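## Task

Scene 2: Take the loose end of the green network patch cord and seat it in the port beneath the white label, with the plug's latch clip on top, pushing until it clicks home. The cord must have stopped moving shortly after you end the scene, or the task fails.

## Robot and tools

Robot: two six-joint UR-type arms, left_arm and right_arm, each ending in a two-finger parallel gripper (pads open up to 50 mm). The fingers point along the gripper's own +z and close along its x axis. end_effector_position is the point midway between the pads; fingertips extend 17.5 mm past it. A camera block juts about 10 cm toward the gripper's -y side and rotates with it.

Frame: every position, velocity, pose and offset uses the scene frame. Origin sits at table-top height between the two arms, +z points up, +x runs out over the table, and left_arm is on the +y side (image left/right does not match these names). Actual bases: left_arm near (+0.068, +0.447, +0.035) m, right_arm near (-0.018, -0.385, +0.035) m. Reported hand positions may be a few cm off, worse at long reach.

Row layout (shared by execute_actions and move): one flat list of 18 numbers for both arms together, always all 18. Order: left dx, dy, dz, rx, ry, rz, left gripper position, force_limit, speed; then the same nine for the right arm. dx..rz are offsets, not poses: a displacement along scene axes plus a rotation vector (rx, ry, rz) about the hand's position, measured from that arm's Hand target when the action or move begins. Scale: 1.0 = 0.6 m for dx/dy/dz and 180 degrees for rotation; values lie in [-1, 1]. Sending the same offset twice moves the hand twice. All zeros re-requests the current Hand target. Orientation commands are clipped to within 32 degrees of the measured orientation per step.

Gripper numbers (absolute settings, range -1..1): position +1 fully open, about -0.65 pads touching, -1 to grasp (close until blocked). force_limit: -1 about 20 N per pad, 0 about 102 N, +1 about 185 N. speed: -1 20 mm/s, 0 85 mm/s, +1 150 mm/s. Both start at +1. To keep a gripper unchanged, resend its previous three numbers; 0 is itself a command. New force/speed take effect only after a position change of at least 0.01.

execute_actions(actions, cameras): actions is a list of actions; each action is a table of up to 15 rows of 18 numbers, one row per 1/30 s step, each row counted from the action's start pose; a short table holds its last row. An empty list returns state plus all images. cameras picks images by name (cam_head_left, cam_head_right, cam_high, cam_low, cam_left_wrist, cam_right_wrist, or "all").

move(target, speed, blend, stop_force, zero, blocking, cameras): straight-line path(s) toward target, one 18-number row or up to 15 rows, all offsets from the Hand targets at the move's start (not chained). speed: m/s top speed, 0.002 to 3.6, default 0.25 (rotation up to twice that in rad/s); one value or one per target. blend: corner rounding in metres for a list (0 = stop at each). stop_force: 3 to 120 N, ends an arm's path when it feels that much push against its motion; unreliable while the gripper rotates; omit it when backing off a contact. zero (default true) re-zeros force before the move. blocking=false returns after 0.5 s while moving (not allowed with stop_force). Limit is 10 s per move. The result adds a move: line: done, off_target, moving, held, fault, plus limits such as paced or held.

wait(seconds 0..10): run time holding commands. stop: brake a running move. zoom_image(camera, region [x0,y0,x1,y1] pixels, max 504x504) enlarges part of the newest image. zero_wrist_force(arm) tares the force sensor. read_manual(section) gives licence texts only. finished_scene(scene 1 or 2) ends the scene irreversibly.

Results: per arm end_effector_position (m), end_effector_quat_wxyz, velocities, Hand target (last commanded pose after clipping; next offsets count from it, and the hand may rest short of it), Joint positions/torques, Wrist force and torque in the gripper's axes (a surface push reads as force into the arm), gripper position_measured (opening ≈ (250 - value) × 0.202 mm) and object_status: 0 moving, 1 blocked while opening, 2 blocked while closing (a grip), 3 reached target or pads met (probably empty). Motor temperatures and MOTOR HOT lines may appear.

Cautions: arms are stiff; a target slightly beyond solid contact, or a net force near 150 N, or joint contact torque past its limit (wrists 26 N m) triggers a 10 s fault stop. Approach contacts slowly with stop_force. Never let the arms or their fingers strike each other; a clearance check helps but is not complete. Avoid paths passing near an arm's own base. Motors that overheat (85 °C) brake the arm for 30-60 s, so avoid long stretched holds. Do not drop things, release moving parts, slam, or let anything leave the table; make sure the cord is still before ending the scene.

Each tool is called after "Request:" as name(argument=value, ...) on one line, values as JSON.

## Session

Request:
execute_actions(actions=[])

Request:
zoom_image(camera="cam_head_left", region=[220, 105, 490, 305])

Request:
zoom_image(camera="cam_head_right", region=[220, 105, 490, 305])

Scene clock: 0.00 s.
left_arm: end_effector_position=(+0.1377, +0.0458, +0.2313) position_measured=3 object_status=3 end_effector_quat_wxyz=(+0.071, +0.977, -0.049, +0.194) | right_arm: end_effector_position=(+0.4481, -0.0750, +0.2154) position_measured=3 object_status=3 end_effector_quat_wxyz=(-0.506, -0.470, +0.722, +0.049)
Joint positions: left_arm=[-2.032 -1.893 2.23 -1.886 -1.155 -0.359] | right_arm=[3.897 -2.474 -0.751 -2.54 1.786 -2.124]
Joint velocities: within noise
Joint torques (N m): no reading
Motor temperatures (°C): left_arm=[31 25 24 35 33 34] | right_arm=[28 29 26 32 30 34]
Wrist force (N): no reading
Wrist torque (N m): no reading
Wrist force, peak (N): no reading
Hand target: left_arm +0.1377, +0.0458, +0.2313; +0.071, +0.977, -0.049, +0.194 | right_arm +0.4481, -0.0750, +0.2154; -0.506, -0.470, +0.722, +0.049
Tool commands: left_gripper/position=+1.0 left_gripper/force_limit=+1.0 left_gripper/speed=+1.0 right_gripper/position=+1.0 right_gripper/force_limit=+1.0 right_gripper/speed=+1.0
camera_calibration:
cam_left_wrist: T_world_to_cam=[[0.924232, -0.0620926, 0.376748, -0.204704], [-0.239056, -0.863478, 0.444138, -0.013191], [0.297736, -0.50055, -0.812898, 0.302911], [0, 0, 0, 1]] pos_world=[0.0958528, 0.127521, 0.329216]
cam_right_wrist: T_world_to_cam=[[-0.046166, -0.71714, 0.695398, -0.172581], [-0.326049, 0.668833, 0.668098, 0.066909], [-0.944225, -0.195891, -0.2647, 0.592949], [0, 0, 0, 1]] pos_world=[0.573725, -0.0523628, 0.232265]

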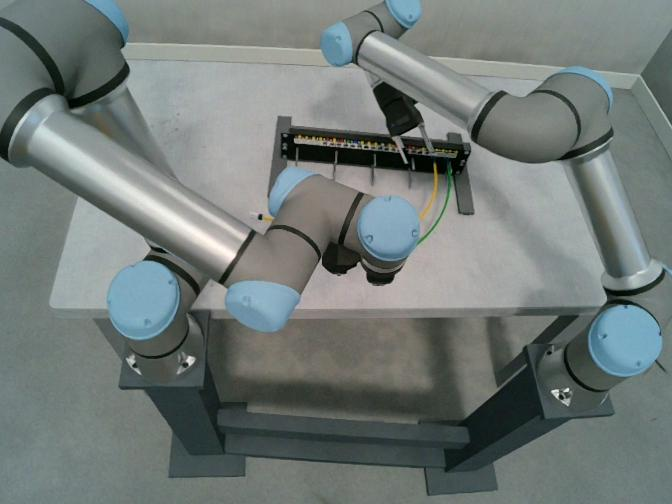

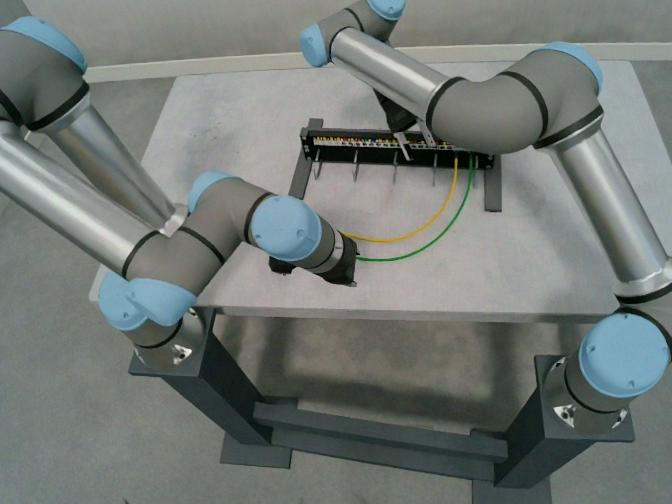

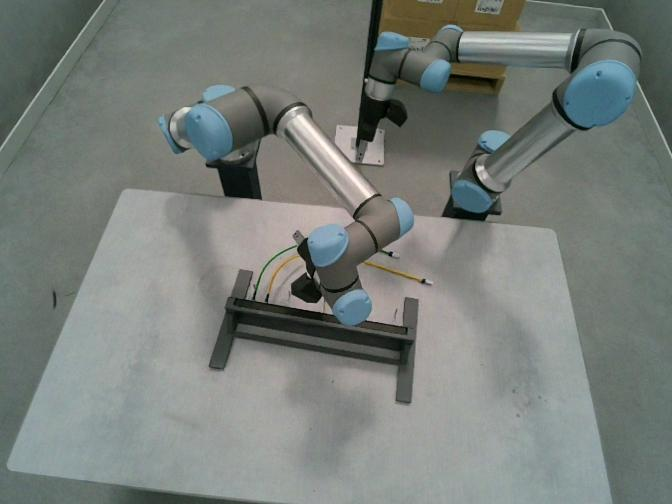

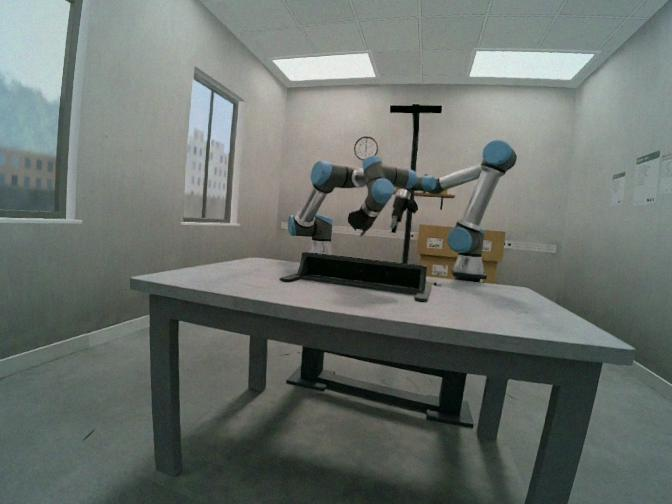

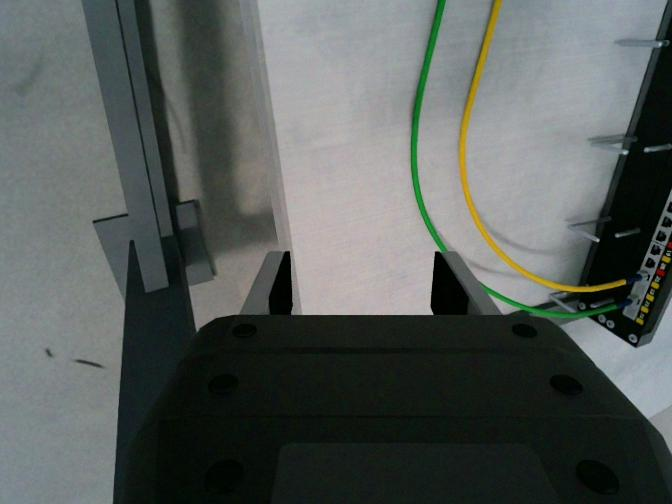

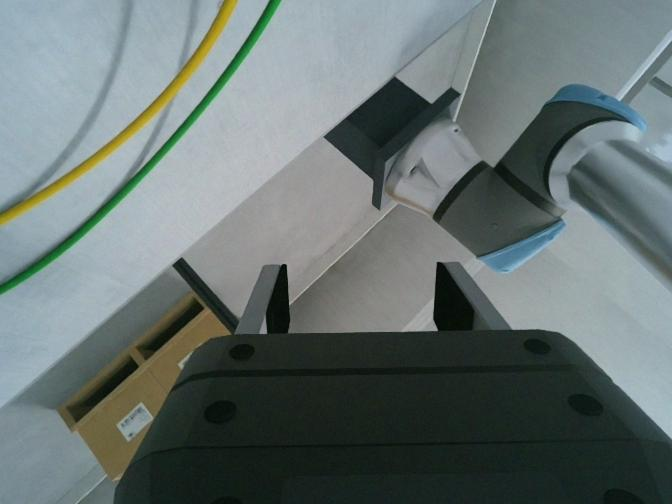

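Scaled by 1.867.

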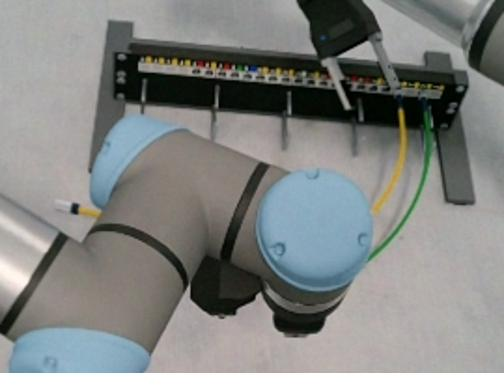

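Scaled by 1.867.

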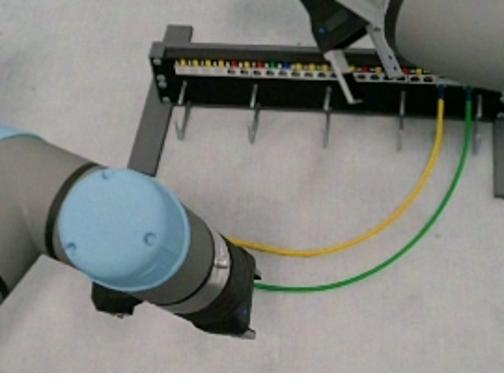

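Request:
zoom_image(camera="cam_high", region=[360, 230, 450, 300])

Request:
zoom_image(camera="cam_high", region=[200, 230, 430, 410])

Request:
zoom_image(camera="cam_head_left", region=[280, 120, 480, 190])

Request:
zoom_image(camera="cam_head_right", region=[300, 125, 440, 195])

Scaled by 5.600.

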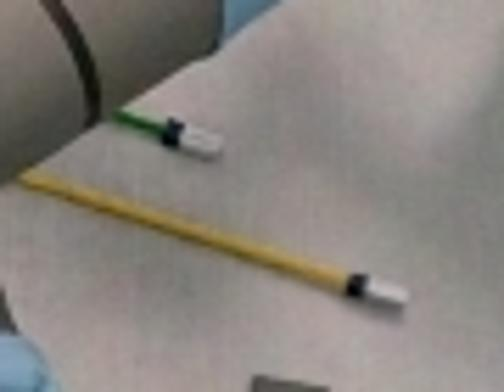

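Scaled by 2.191.

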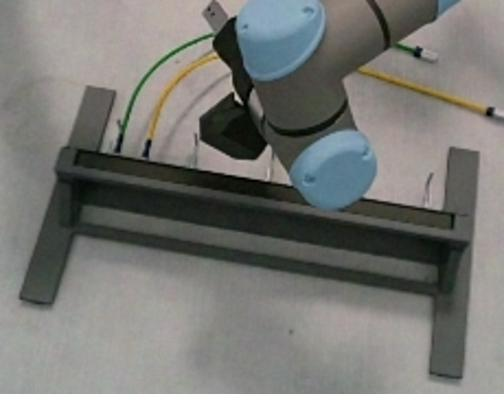

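Scaled by 2.520.

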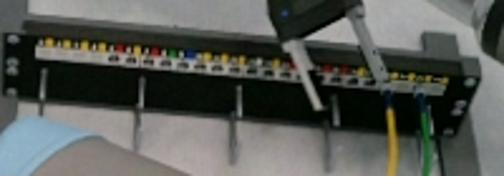

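Scaled by 3.600.

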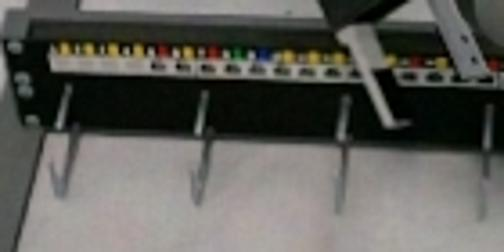

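Request:
move(target=[[0.447,0.377,-0.172,-0.0951,0.1485,-0.1103,1,1,1,0,0,0,0,0,0,1,1,1],[0.447,0.377,-0.172,-0.0951,0.1485,-0.1103,1,1,1,-0.188,0.253,-0.222,0.0545,-0.2849,-0.5168,1,1,1]], speed=0.35, cameras=["cam_head_left","cam_head_right","cam_left_wrist","cam_right_wrist"])

Scene clock: 55.80 s.
left_arm: end_effector_position=(+0.4059, +0.2720, +0.1281) position_measured=3 object_status=3 end_effector_quat_wxyz=(+0.255, +0.951, -0.168, -0.045) | right_arm: end_effector_position=(+0.3353, +0.0768, +0.0823) position_measured=3 object_status=3 end_effector_quat_wxyz=(+0.046, +0.168, +0.951, +0.255)
Joint positions: left_arm=[-0.498 -1.605 2.392 -2.439 -2.089 1.408] | right_arm=[4.298 -1.938 -2.239 -0.014 1.617 -0.081]
Joint torques (N m): left_arm=[13.3 -11.77 -25.45 -1.13 -3.25 1.35] | right_arm=[11.68 22.65 9.09 5.75 -2.87 2.32]
Wrist force (N): left_arm=[-0.8 0.6 1.4] | right_arm=[1.3 0.7 0.7]
Wrist torque (N m): left_arm=[0.32 0.35 0.01] | right_arm=[0.11 -0.34 0.01]
Wrist force, peak (N): left_arm=[-1.3 2.6 -0.6] | right_arm=[2.1 1.2 0.7]
Hand target: left_arm +0.4059, +0.2720, +0.1281; +0.255, +0.951, -0.168, -0.045 | right_arm +0.3353, +0.0768, +0.0822; +0.046, +0.168, +0.951, +0.255
Off the commanded pose: left_arm 0.000 m, 0 deg | right_arm 0.000 m, 0 deg.
move: done
camera_calibration:
cam_left_wrist: T_world_to_cam=[[0.940162, -0.340519, -0.0119522, -0.280608], [-0.20538, -0.594339, 0.777547, 0.16253], [-0.271873, -0.728566, -0.628711, 0.522067], [0, 0, 0, 1]] pos_world=[0.439133, 0.381406, 0.1985]
cam_right_wrist: T_world_to_cam=[[-0.937598, 0.347414, 0.0145991, 0.296742], [0.234066, 0.599533, 0.765358, -0.172839], [0.257143, 0.721015, -0.643439, 0.0389905], [0, 0, 0, 1]] pos_world=[0.308654, -0.0275823, 0.15304]
Images, in order (width x height): cam_head_left 672x504, cam_head_right 672x504, cam_left_wrist 672x504, cam_right_wrist 672x504.

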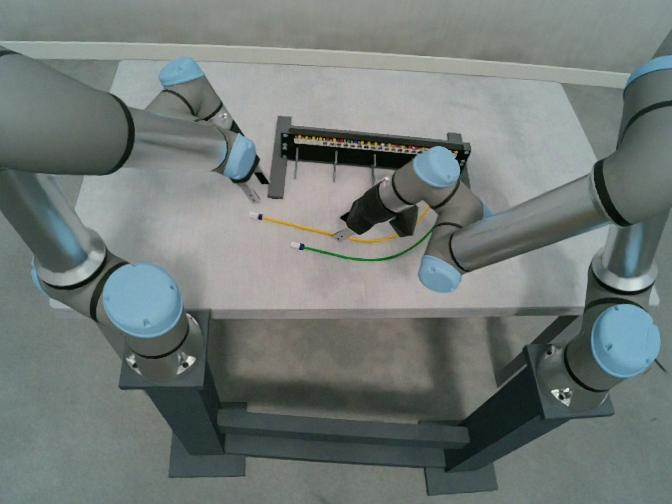

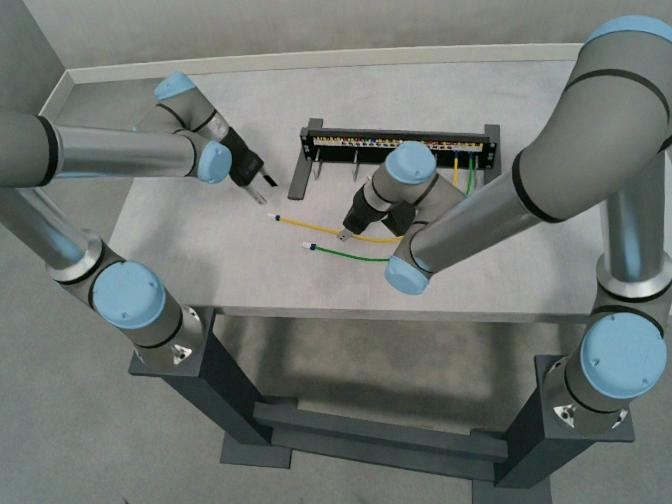

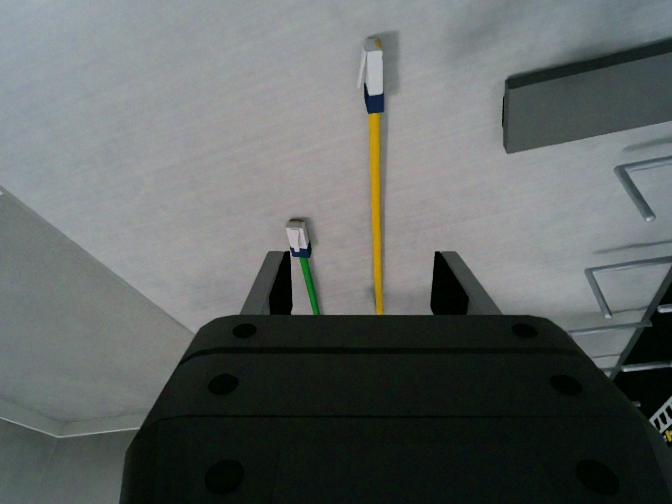

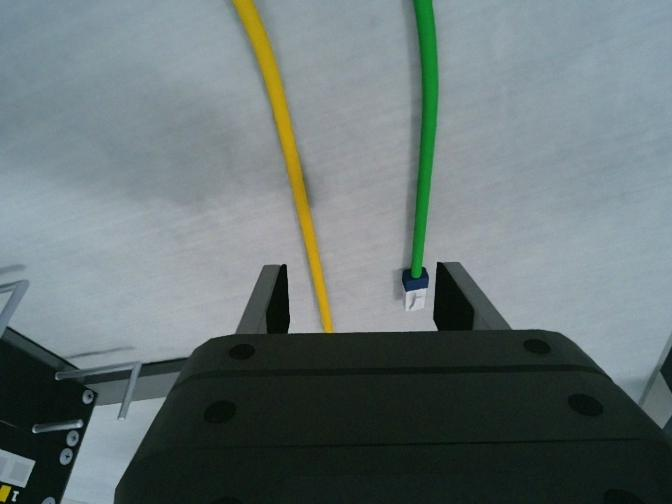

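Request:
zoom_image(camera="cam_right_wrist", region=[375, 240, 455, 320])

Request:
zoom_image(camera="cam_left_wrist", region=[270, 205, 330, 275])

Scaled by 6.300.

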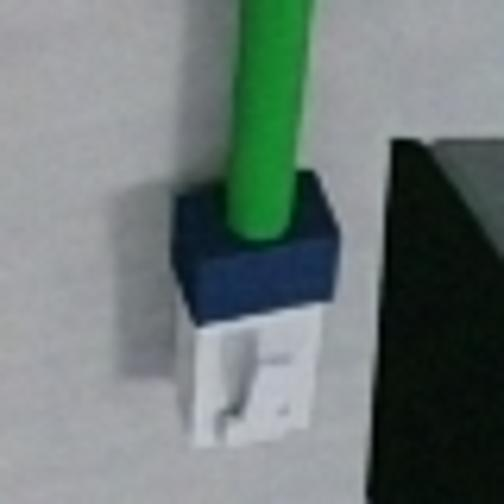

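Scaled by 7.200.

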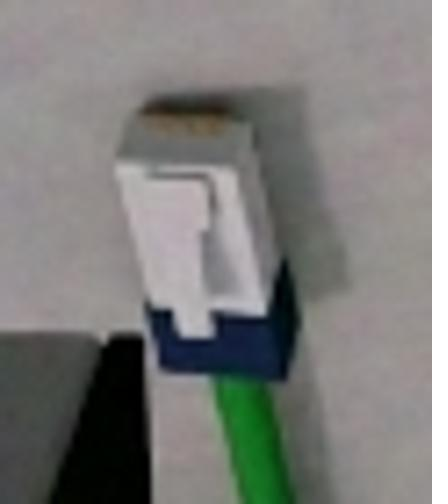

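Request:
move(target=[[0,0,0,0,0,0,1,1,1,-0.0163,0.1615,-0.0593,-0.1735,0.0026,0.0197,-0.053,-1,-1]], speed=0.15, cameras=["cam_left_wrist","cam_right_wrist"])

Request:
zoom_image(camera="cam_right_wrist", region=[290, 210, 430, 330])

Request:
zoom_image(camera="cam_left_wrist", region=[250, 205, 370, 325])

Scene clock: 111.90 s.
left_arm: end_effector_position=(+0.4059, +0.2720, +0.1281) position_measured=3 object_status=3 end_effector_quat_wxyz=(+0.255, +0.951, -0.168, -0.045) | right_arm: end_effector_position=(+0.3255, +0.1737, +0.0467) position_measured=160 object_status=3 end_effector_quat_wxyz=(+0.078, +0.121, +0.990, -0.009)
Joint positions: left_arm=[-0.498 -1.605 2.392 -2.439 -2.089 1.408] | right_arm=[4.458 -2.144 -1.696 -0.866 1.415 -0.04]
Joint torques (N m): left_arm=[12.75 -10.75 -24.96 -1.09 -3.28 1.19] | right_arm=[12.12 35.1 27.97 0.57 -3.25 2.3]
Wrist force (N): left_arm=[-0.8 1.1 1.1] | right_arm=[2.0 1.3 0.4]
Wrist torque (N m): left_arm=[0.39 0.34 0.02] | right_arm=[0.17 -0.47 0.09]
Wrist force, peak (N): left_arm=[-1.1 1.2 1.1] | right_arm=[2.3 2.0 0.7]
Hand target: left_arm +0.4059, +0.2720, +0.1281; +0.255, +0.951, -0.168, -0.045 | right_arm +0.3255, +0.1737, +0.0466; +0.078, +0.121, +0.990, -0.010
Off the commanded pose: left_arm 0.000 m, 0 deg | right_arm 0.000 m, 0 deg.
move: done
camera_calibration:
cam_left_wrist: T_world_to_cam=[[0.940162, -0.340519, -0.0119522, -0.280608], [-0.20538, -0.594339, 0.777547, 0.16253], [-0.271873, -0.728566, -0.628711, 0.522067], [0, 0, 0, 1]] pos_world=[0.439133, 0.381406, 0.1985]
cam_right_wrist: T_world_to_cam=[[-0.957087, 0.250961, -0.144922, 0.284944], [0.190363, 0.921489, 0.338557, -0.223213], [0.218508, 0.296441, -0.929719, 0.0483768], [0, 0, 0, 1]] pos_world=[0.304637, 0.119837, 0.161842]
Images, in order (width x height): cam_left_wrist 672x504, cam_right_wrist 672x504.

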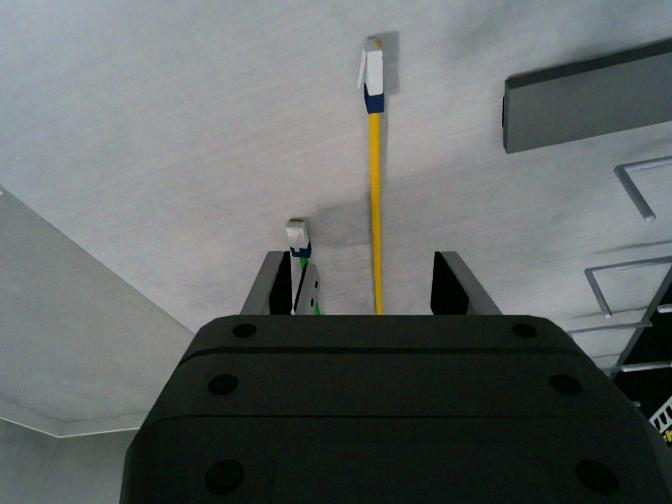

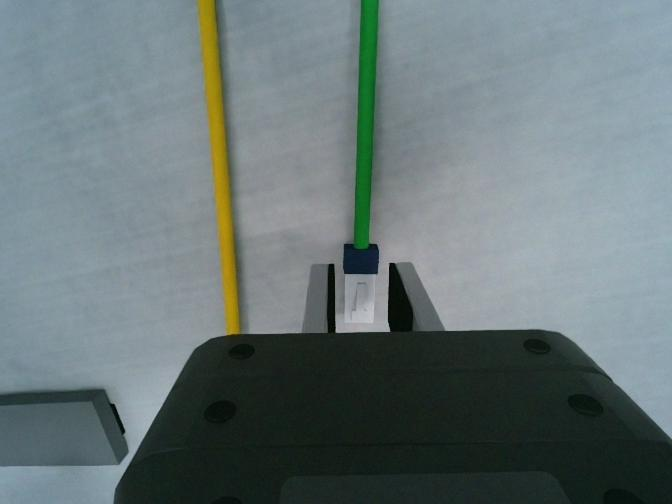

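Scaled by 3.600.

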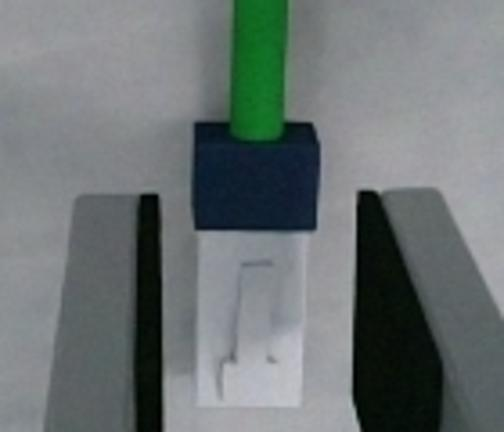

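Scaled by 4.200.

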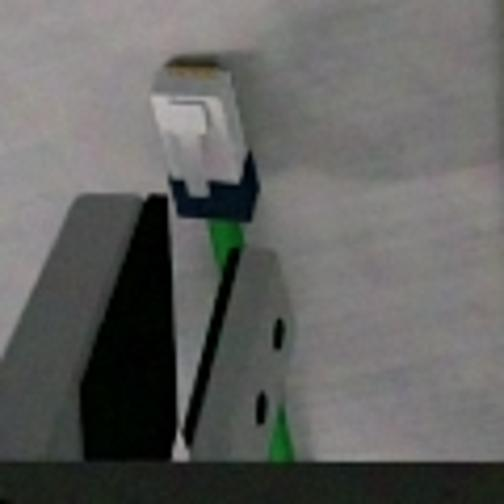

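Request:
move(target=[[0,0,0,0,0,0,1,1,1,0.0008,-0.014,-0.033,0,0,0,-0.053,-1,-1]], speed=0.05, stop_force=4, cameras=["cam_left_wrist","cam_right_wrist"])

Request:
zoom_image(camera="cam_right_wrist", region=[290, 210, 430, 330])

Request:
zoom_image(camera="cam_left_wrist", region=[250, 205, 370, 325])

Scene clock: 128.43 s.
left_arm: end_effector_position=(+0.4059, +0.2720, +0.1281) position_measured=3 object_status=3 end_effector_quat_wxyz=(+0.255, +0.951, -0.168, -0.045) | right_arm: end_effector_position=(+0.3260, +0.1653, +0.0269) position_measured=160 object_status=3 end_effector_quat_wxyz=(+0.078, +0.121, +0.990, -0.010)
Joint positions: left_arm=[-0.498 -1.605 2.392 -2.439 -2.089 1.408] | right_arm=[4.453 -2.163 -1.731 -0.812 1.415 -0.045]
Joint torques (N m): left_arm=[12.51 -11.41 -25.81 -1.28 -3.16 1.18] | right_arm=[-10.56 35.09 14.94 4.74 0.6 -2.78]
Wrist force (N): left_arm=[-0.8 1.1 1.1] | right_arm=[1.6 1.1 0.6]
Wrist torque (N m): left_arm=[0.39 0.34 0.01] | right_arm=[0.16 -0.43 0.27]
Wrist force, peak (N): left_arm=[-0.8 1.3 1.3] | right_arm=[2.2 1.5 0.2]
Hand target: left_arm +0.4059, +0.2720, +0.1281; +0.255, +0.951, -0.168, -0.045 | right_arm +0.3260, +0.1653, +0.0268; +0.078, +0.121, +0.990, -0.010
Off the commanded pose: left_arm 0.000 m, 0 deg | right_arm 0.000 m, 0 deg.
move: done
camera_calibration:
cam_left_wrist: T_world_to_cam=[[0.940162, -0.340519, -0.0119522, -0.280608], [-0.20538, -0.594339, 0.777547, 0.16253], [-0.271873, -0.728566, -0.628711, 0.522067], [0, 0, 0, 1]] pos_world=[0.439133, 0.381406, 0.1985]
cam_right_wrist: T_world_to_cam=[[-0.95709, 0.250921, -0.144973, 0.284673], [0.190358, 0.921567, 0.338346, -0.208841], [0.2185, 0.296231, -0.929787, 0.032384], [0, 0, 0, 1]] pos_world=[0.305137, 0.111437, 0.142041]
Images, in order (width x height): cam_left_wrist 672x504, cam_right_wrist 672x504.

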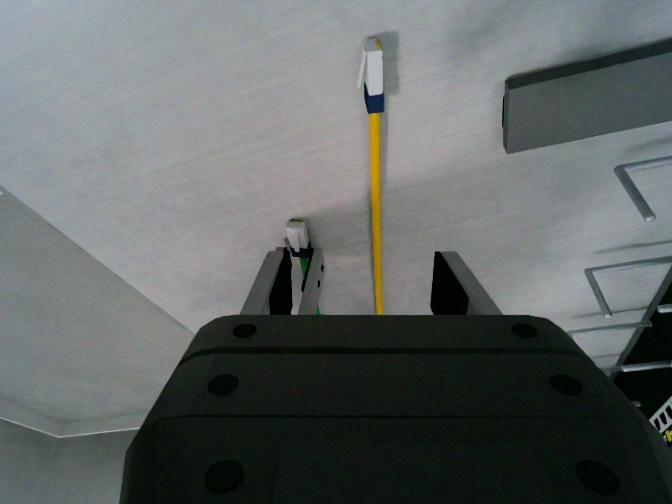

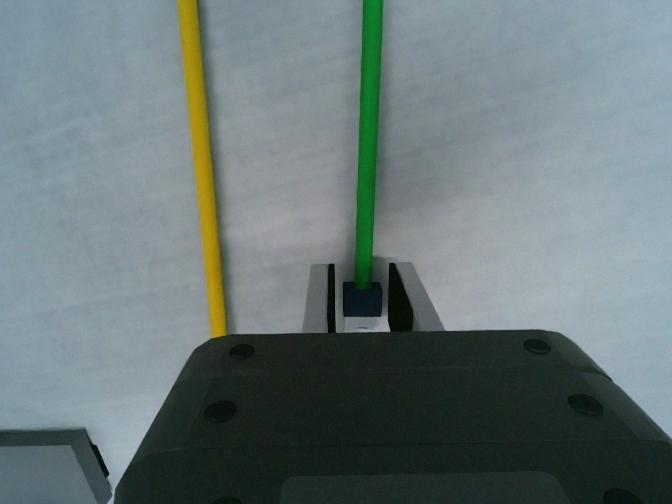

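Scaled by 3.600.

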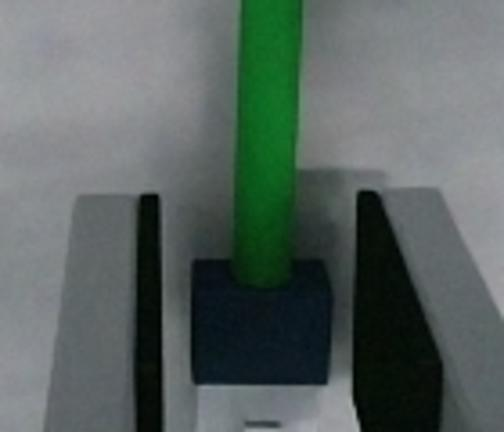

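Scaled by 4.200.

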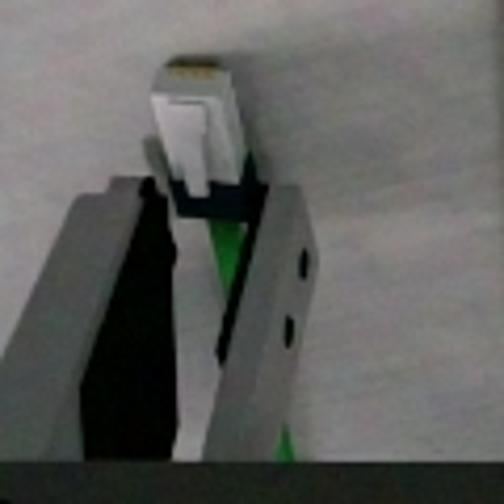

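Request:
move(target=[[0,0,0,0,0,0,1,1,1,0.002,-0.0005,-0.0165,0,0,0,-0.053,-1,-1]], speed=0.007, stop_force=3, cameras=["cam_right_wrist"])

Request:
zoom_image(camera="cam_right_wrist", region=[290, 210, 430, 330])

Scene clock: 140.30 s.
left_arm: end_effector_position=(+0.4059, +0.2720, +0.1281) position_measured=3 object_status=3 end_effector_quat_wxyz=(+0.255, +0.951, -0.168, -0.045) | right_arm: end_effector_position=(+0.3267, +0.1651, +0.0207) position_measured=160 object_status=3 end_effector_quat_wxyz=(+0.078, +0.121, +0.990, -0.010)
Joint positions: left_arm=[-0.498 -1.605 2.392 -2.439 -2.089 1.408] | right_arm=[4.452 -2.173 -1.733 -0.799 1.415 -0.046]
Joint torques (N m): left_arm=[13.02 -11.04 -26.2 -1.21 -3.19 1.31] | right_arm=[6.09 46.83 21.98 0.74 2 1.41]
Wrist force (N): left_arm=[-0.9 1.0 1.0] | right_arm=[1.5 1.7 -0.8]
Wrist torque (N m): left_arm=[0.38 0.36 0.01] | right_arm=[0.18 -0.42 0.28]
Wrist force, peak (N): left_arm=[-1.1 0.9 1.4] | right_arm=[0.8 -2.2 -13.4]
Hand target: left_arm +0.4059, +0.2720, +0.1281; +0.255, +0.951, -0.168, -0.045 | right_arm +0.3267, +0.1651, +0.0207; +0.078, +0.121, +0.990, -0.010 (not the last commanded pose)
Off the commanded pose: left_arm 0.000 m, 0 deg | right_arm 0.004 m, 0 deg.
move: contact (right_arm)
camera_calibration:
cam_right_wrist: T_world_to_cam=[[-0.957084, 0.250929, -0.144996, 0.284591], [0.190379, 0.921594, 0.33826, -0.206709], [0.218507, 0.29614, -0.929815, 0.0265153], [0, 0, 0, 1]] pos_world=[0.305937, 0.111237, 0.13584]
Images, in order (width x height): cam_right_wrist 672x504.

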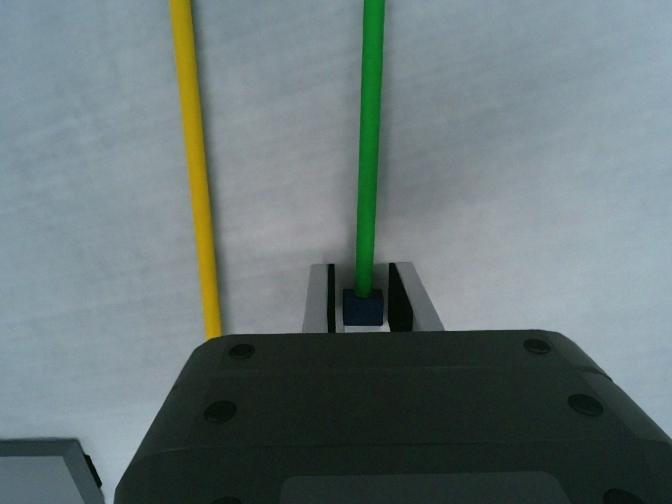

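Scaled by 3.600.

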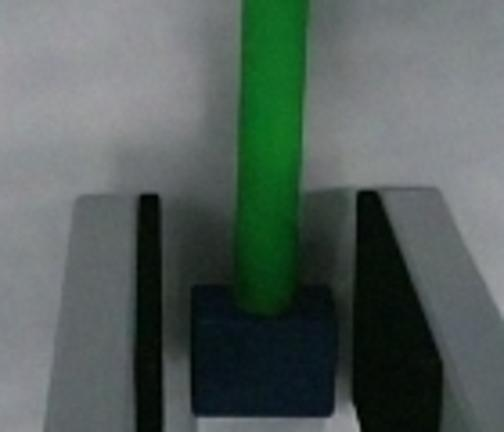

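Request:
move(target=[[0,0,0,0,0,0,1,1,1,-0.0007,0.0002,0.0004,0,0,0,-0.168,-1,-1],[0,0,0,0,0,0,1,1,1,-0.0007,0.0002,-0.0002,0,0,0,-0.168,-1,-1],[0,0,0,0,0,0,1,1,1,-0.0007,0.0002,-0.0002,0,0,0,-1,-0.5,-1]], speed=0.006, cameras=["cam_right_wrist"])

Request:
zoom_image(camera="cam_right_wrist", region=[290, 210, 430, 330])

Scene clock: 151.03 s.
left_arm: end_effector_position=(+0.4059, +0.2720, +0.1281) position_measured=3 object_status=3 end_effector_quat_wxyz=(+0.255, +0.951, -0.168, -0.045) | right_arm: end_effector_position=(+0.3263, +0.1652, +0.0206) position_measured=193 object_status=2 end_effector_quat_wxyz=(+0.078, +0.121, +0.990, -0.010)
Joint positions: left_arm=[-0.498 -1.605 2.392 -2.439 -2.089 1.408] | right_arm=[4.453 -2.173 -1.733 -0.799 1.415 -0.045]
Joint torques (N m): left_arm=[12.74 -11.15 -25.7 -1.3 -3.38 1.28] | right_arm=[13.99 35.12 13.38 4.85 0.98 2.23]
Wrist force (N): left_arm=[-0.6 0.8 1.1] | right_arm=[2.0 1.4 0.8]
Wrist torque (N m): left_arm=[0.34 0.32 0.01] | right_arm=[0.20 -0.48 0.21]
Wrist force, peak (N): left_arm=[-0.9 1.1 1.5] | right_arm=[2.1 1.5 0.8]
Hand target: left_arm +0.4059, +0.2720, +0.1281; +0.255, +0.951, -0.168, -0.045 | right_arm +0.3263, +0.1652, +0.0206; +0.078, +0.121, +0.990, -0.010
Off the commanded pose: left_arm 0.000 m, 0 deg | right_arm 0.000 m, 0 deg.
move: done
camera_calibration:
cam_right_wrist: T_world_to_cam=[[-0.95709, 0.250921, -0.144973, 0.284047], [0.190358, 0.921567, 0.338346, -0.206767], [0.2185, 0.296231, -0.929787, 0.0264608], [0, 0, 0, 1]] pos_world=[0.305437, 0.111437, 0.135741]
Images, in order (width x height): cam_right_wrist 672x504.

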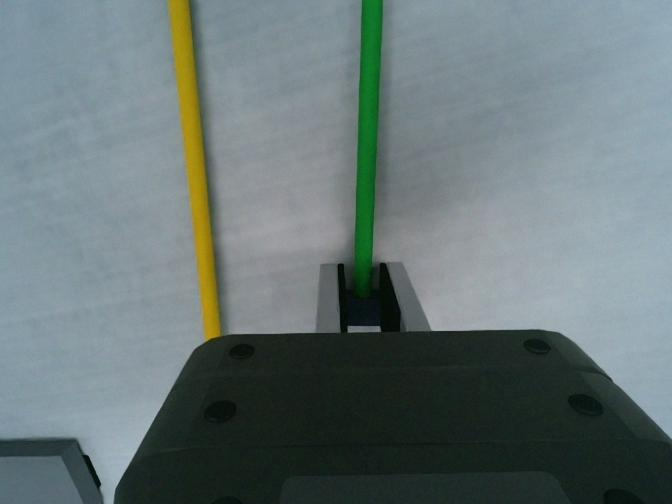

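Scaled by 3.600.

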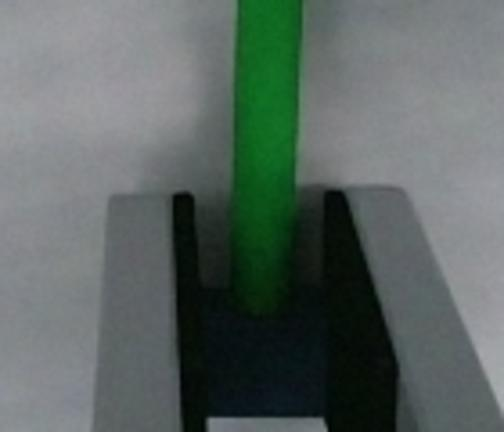

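Request:
move(target=[[0,0,0,0,0,0,1,1,1,0,0,0.083,0.0121,0.0485,0,-1,-0.5,-1],[0.157,-0.12,0.153,0,0,0.15,1,1,1,0.0895,-0.1753,0.249,0.0285,0.0422,-0.2217,-1,-0.5,-1],[0.180,-0.3417,0.125,0,0,0.3056,1,1,1,0.296,-0.3137,0.157,0.0439,0.0319,-0.4434,-1,-0.5,-1]], speed=0.2, blend=0.03, cameras=["cam_head_left","cam_head_right","cam_left_wrist","cam_right_wrist"])

Request:
zoom_image(camera="cam_left_wrist", region=[230, 170, 430, 320])

Request:
zoom_image(camera="cam_right_wrist", region=[290, 210, 430, 330])

Scene clock: 179.50 s.
left_arm: end_effector_position=(+0.5139, +0.0670, +0.2031) position_measured=3 object_status=3 end_effector_quat_wxyz=(+0.247, +0.921, +0.290, +0.078) end_effector_velocity=(+0.000, -0.001, +0.000) end_effector_angular_velocity=(-0.001, +0.002, +0.005) | right_arm: end_effector_position=(+0.5038, -0.0230, +0.1148) position_measured=193 object_status=2 end_effector_quat_wxyz=(+0.000, +0.731, +0.682, +0.000)
Joint positions: left_arm=[-0.936 -1.461 2.127 -2.76 -1.587 0.028] | right_arm=[3.988 -2.026 -1.666 -1.02 1.571 0.886]
Joint velocities: left_arm=[-0.001 0.001 -0.001 0 0.001 -0.007] | right_arm=[within noise]
Joint torques (N m): left_arm=[-14.39 -20.99 -28.17 -4.78 1.92 -2.04] | right_arm=[-9.72 33.05 30.83 4.68 -2.6 2.16]
Wrist force (N): left_arm=[-0.4 1.0 1.2] | right_arm=[1.6 1.1 1.0]
Wrist torque (N m): left_arm=[0.35 0.26 0.16] | right_arm=[0.17 -0.39 0.04]
Wrist force, peak (N): left_arm=[-0.7 1.5 1.4] | right_arm=[2.6 1.5 1.9]
Hand target: left_arm +0.5139, +0.0669, +0.2031; +0.247, +0.921, +0.290, +0.078 | right_arm +0.5039, -0.0230, +0.1148; +0.000, +0.731, +0.682, +0.000
Off the commanded pose: left_arm 0.000 m, 0 deg | right_arm 0.000 m, 0 deg.
move: done
camera_calibration:
cam_left_wrist: T_world_to_cam=[[0.818282, 0.574692, -0.0119988, -0.449686], [0.368995, -0.509162, 0.777558, -0.296314], [0.440747, -0.640689, -0.628697, 0.0771342], [0, 0, 0, 1]] pos_world=[0.443312, 0.156978, 0.2735]
cam_right_wrist: T_world_to_cam=[[0.0811751, 0.996633, 0.0115036, -0.00908709], [0.936951, -0.0802398, 0.340125, -0.498341], [0.339903, -0.0168314, -0.94031, 0.063926], [0, 0, 0, 1]] pos_world=[0.445929, -0.0298543, 0.229713]
Images, in order (width x height): cam_head_left 672x504, cam_head_right 672x504, cam_left_wrist 672x504, cam_right_wrist 672x504.

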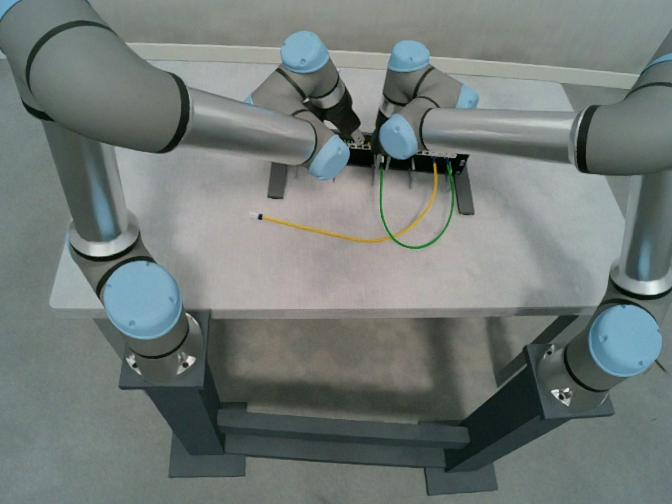

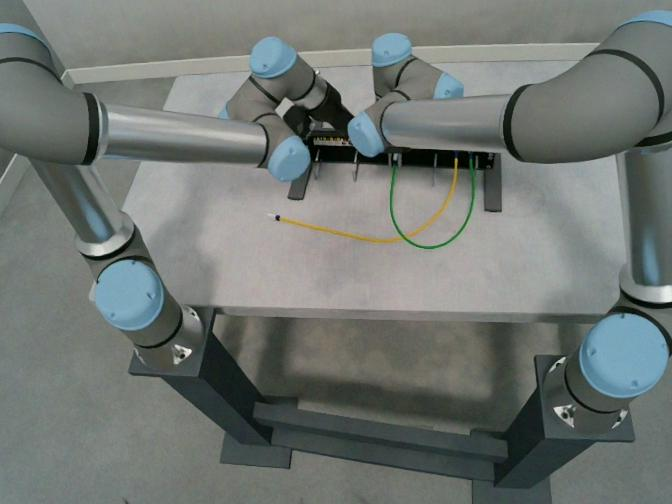

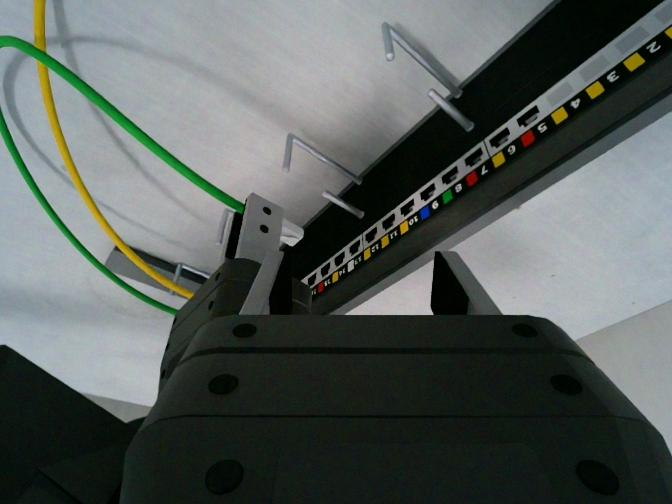

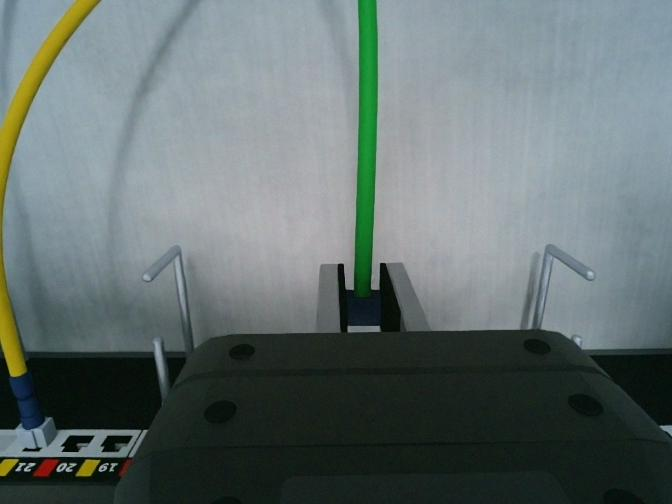

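Scaled by 2.520.

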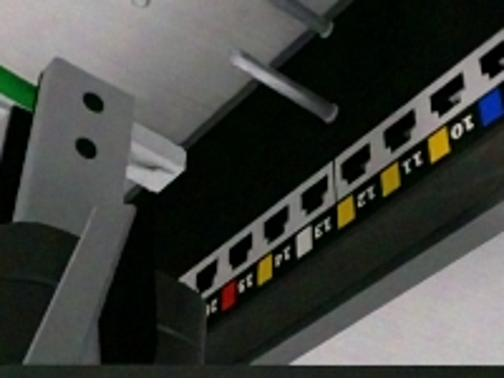

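Scaled by 3.600.

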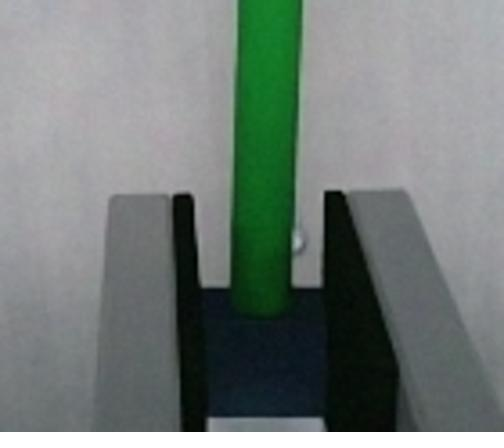

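Request:
zoom_image(camera="cam_left_wrist", region=[325, 215, 385, 275])

Request:
zoom_image(camera="cam_left_wrist", region=[260, 205, 320, 265])

Request:
zoom_image(camera="cam_right_wrist", region=[20, 410, 170, 490])

Scaled by 8.400.

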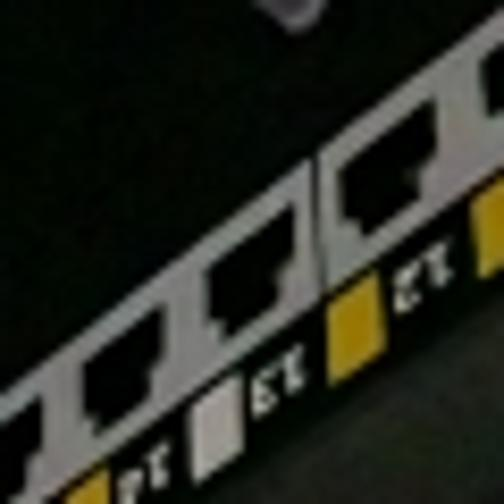

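Scaled by 8.400.

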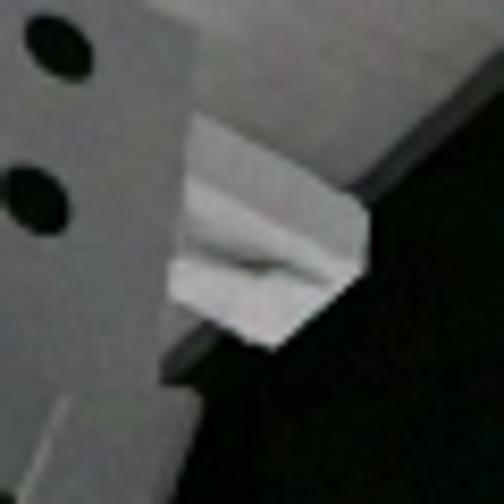

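Scaled by 3.360.

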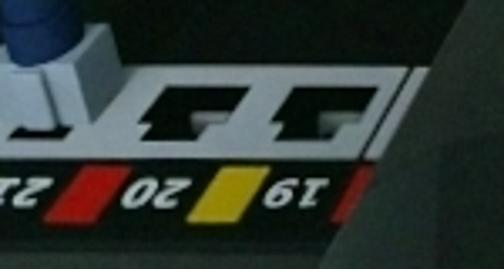

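Request:
move(target=[[0,0,0,0,0,0,1,1,1,0.0633,-0.0092,-0.0325,0,0,0,-1,-0.5,-1]], speed=0.06, stop_force=8, cameras=["cam_left_wrist","cam_right_wrist"])

Request:
zoom_image(camera="cam_left_wrist", region=[310, 205, 370, 265])

Request:
zoom_image(camera="cam_right_wrist", region=[20, 330, 190, 410])

Request:
zoom_image(camera="cam_right_wrist", region=[532, 330, 672, 410])

Request:
zoom_image(camera="cam_right_wrist", region=[310, 255, 410, 335])

Scene clock: 234.00 s.
left_arm: end_effector_position=(+0.5139, +0.0669, +0.2031) position_measured=3 object_status=3 end_effector_quat_wxyz=(+0.247, +0.921, +0.290, +0.078) | right_arm: end_effector_position=(+0.5419, -0.0285, +0.0953) position_measured=193 object_status=2 end_effector_quat_wxyz=(+0.000, +0.731, +0.682, +0.000)
Joint positions: left_arm=[-0.936 -1.461 2.127 -2.76 -1.587 0.027] | right_arm=[3.939 -2.109 -1.592 -1.012 1.571 0.838]
Joint torques (N m): left_arm=[-13.35 -19.78 -28.02 -2.71 1.79 -1.73] | right_arm=[-10.09 35.25 30.46 0.91 2.18 -2.52]
Wrist force (N): left_arm=[-0.1 0.9 1.0] | right_arm=[1.4 1.0 0.9]
Wrist torque (N m): left_arm=[0.34 0.21 0.15] | right_arm=[0.12 -0.35 0.21]
Wrist force, peak (N): left_arm=[-0.4 0.9 1.5] | right_arm=[1.5 1.6 1.3]
Hand target: left_arm +0.5139, +0.0669, +0.2031; +0.247, +0.921, +0.290, +0.078 | right_arm +0.5419, -0.0285, +0.0953; +0.000, +0.731, +0.682, +0.000
Off the commanded pose: left_arm 0.000 m, 0 deg | right_arm 0.000 m, 0 deg.
move: done
camera_calibration:
cam_left_wrist: T_world_to_cam=[[0.818129, 0.574912, -0.0118863, -0.449683], [0.369073, -0.509134, 0.777539, -0.296348], [0.440965, -0.640514, -0.628722, 0.0770177], [0, 0, 0, 1]] pos_world=[0.443311, 0.156978, 0.2735]
cam_right_wrist: T_world_to_cam=[[0.0814969, 0.996607, 0.0115118, -0.00652209], [0.936922, -0.0805451, 0.340131, -0.527725], [0.339904, -0.016934, -0.940308, 0.0324813], [0, 0, 0, 1]] pos_world=[0.483929, -0.0354557, 0.210113]
Images, in order (width x height): cam_left_wrist 672x504, cam_right_wrist 672x504.

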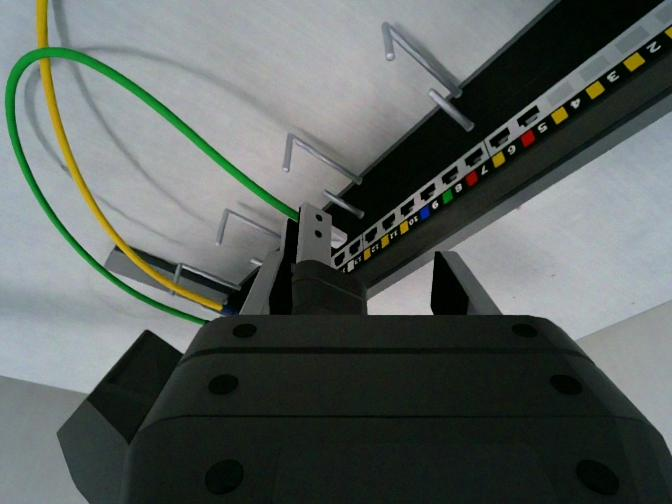

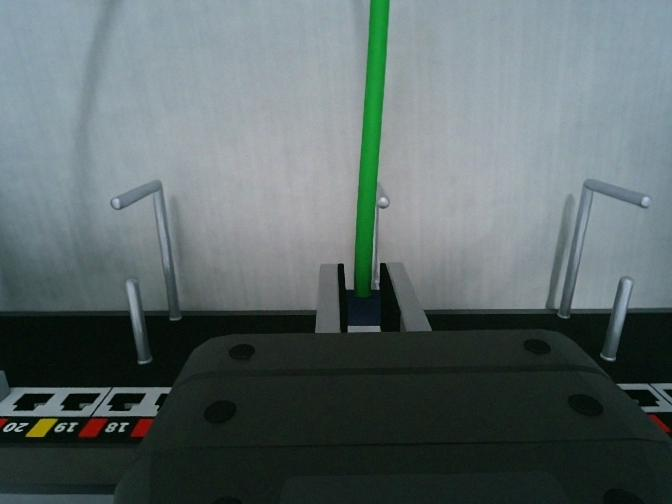

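Scaled by 8.400.

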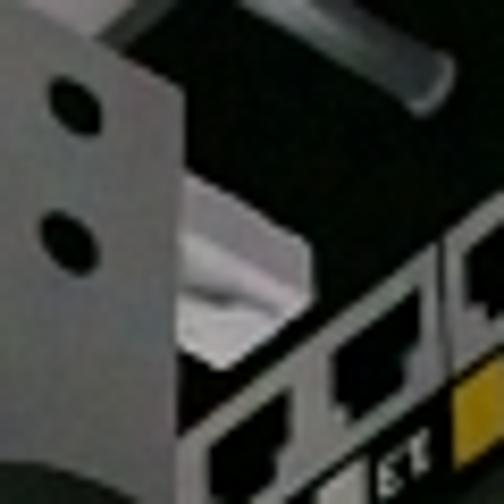

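Scaled by 2.965.

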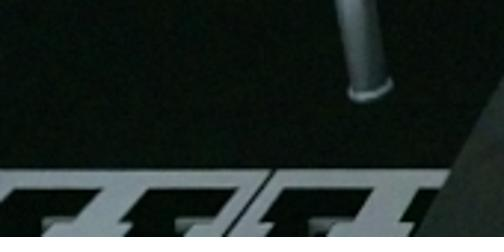

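Scaled by 3.600.

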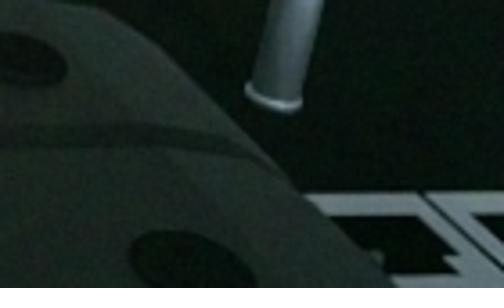

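Scaled by 5.040.

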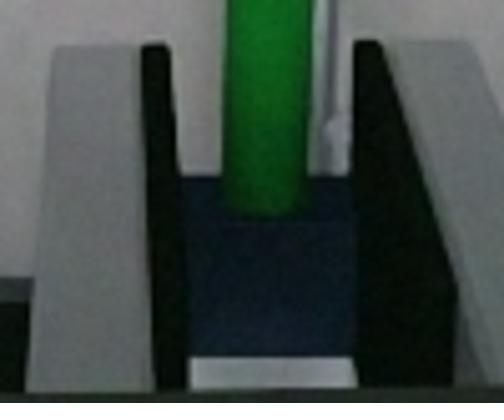

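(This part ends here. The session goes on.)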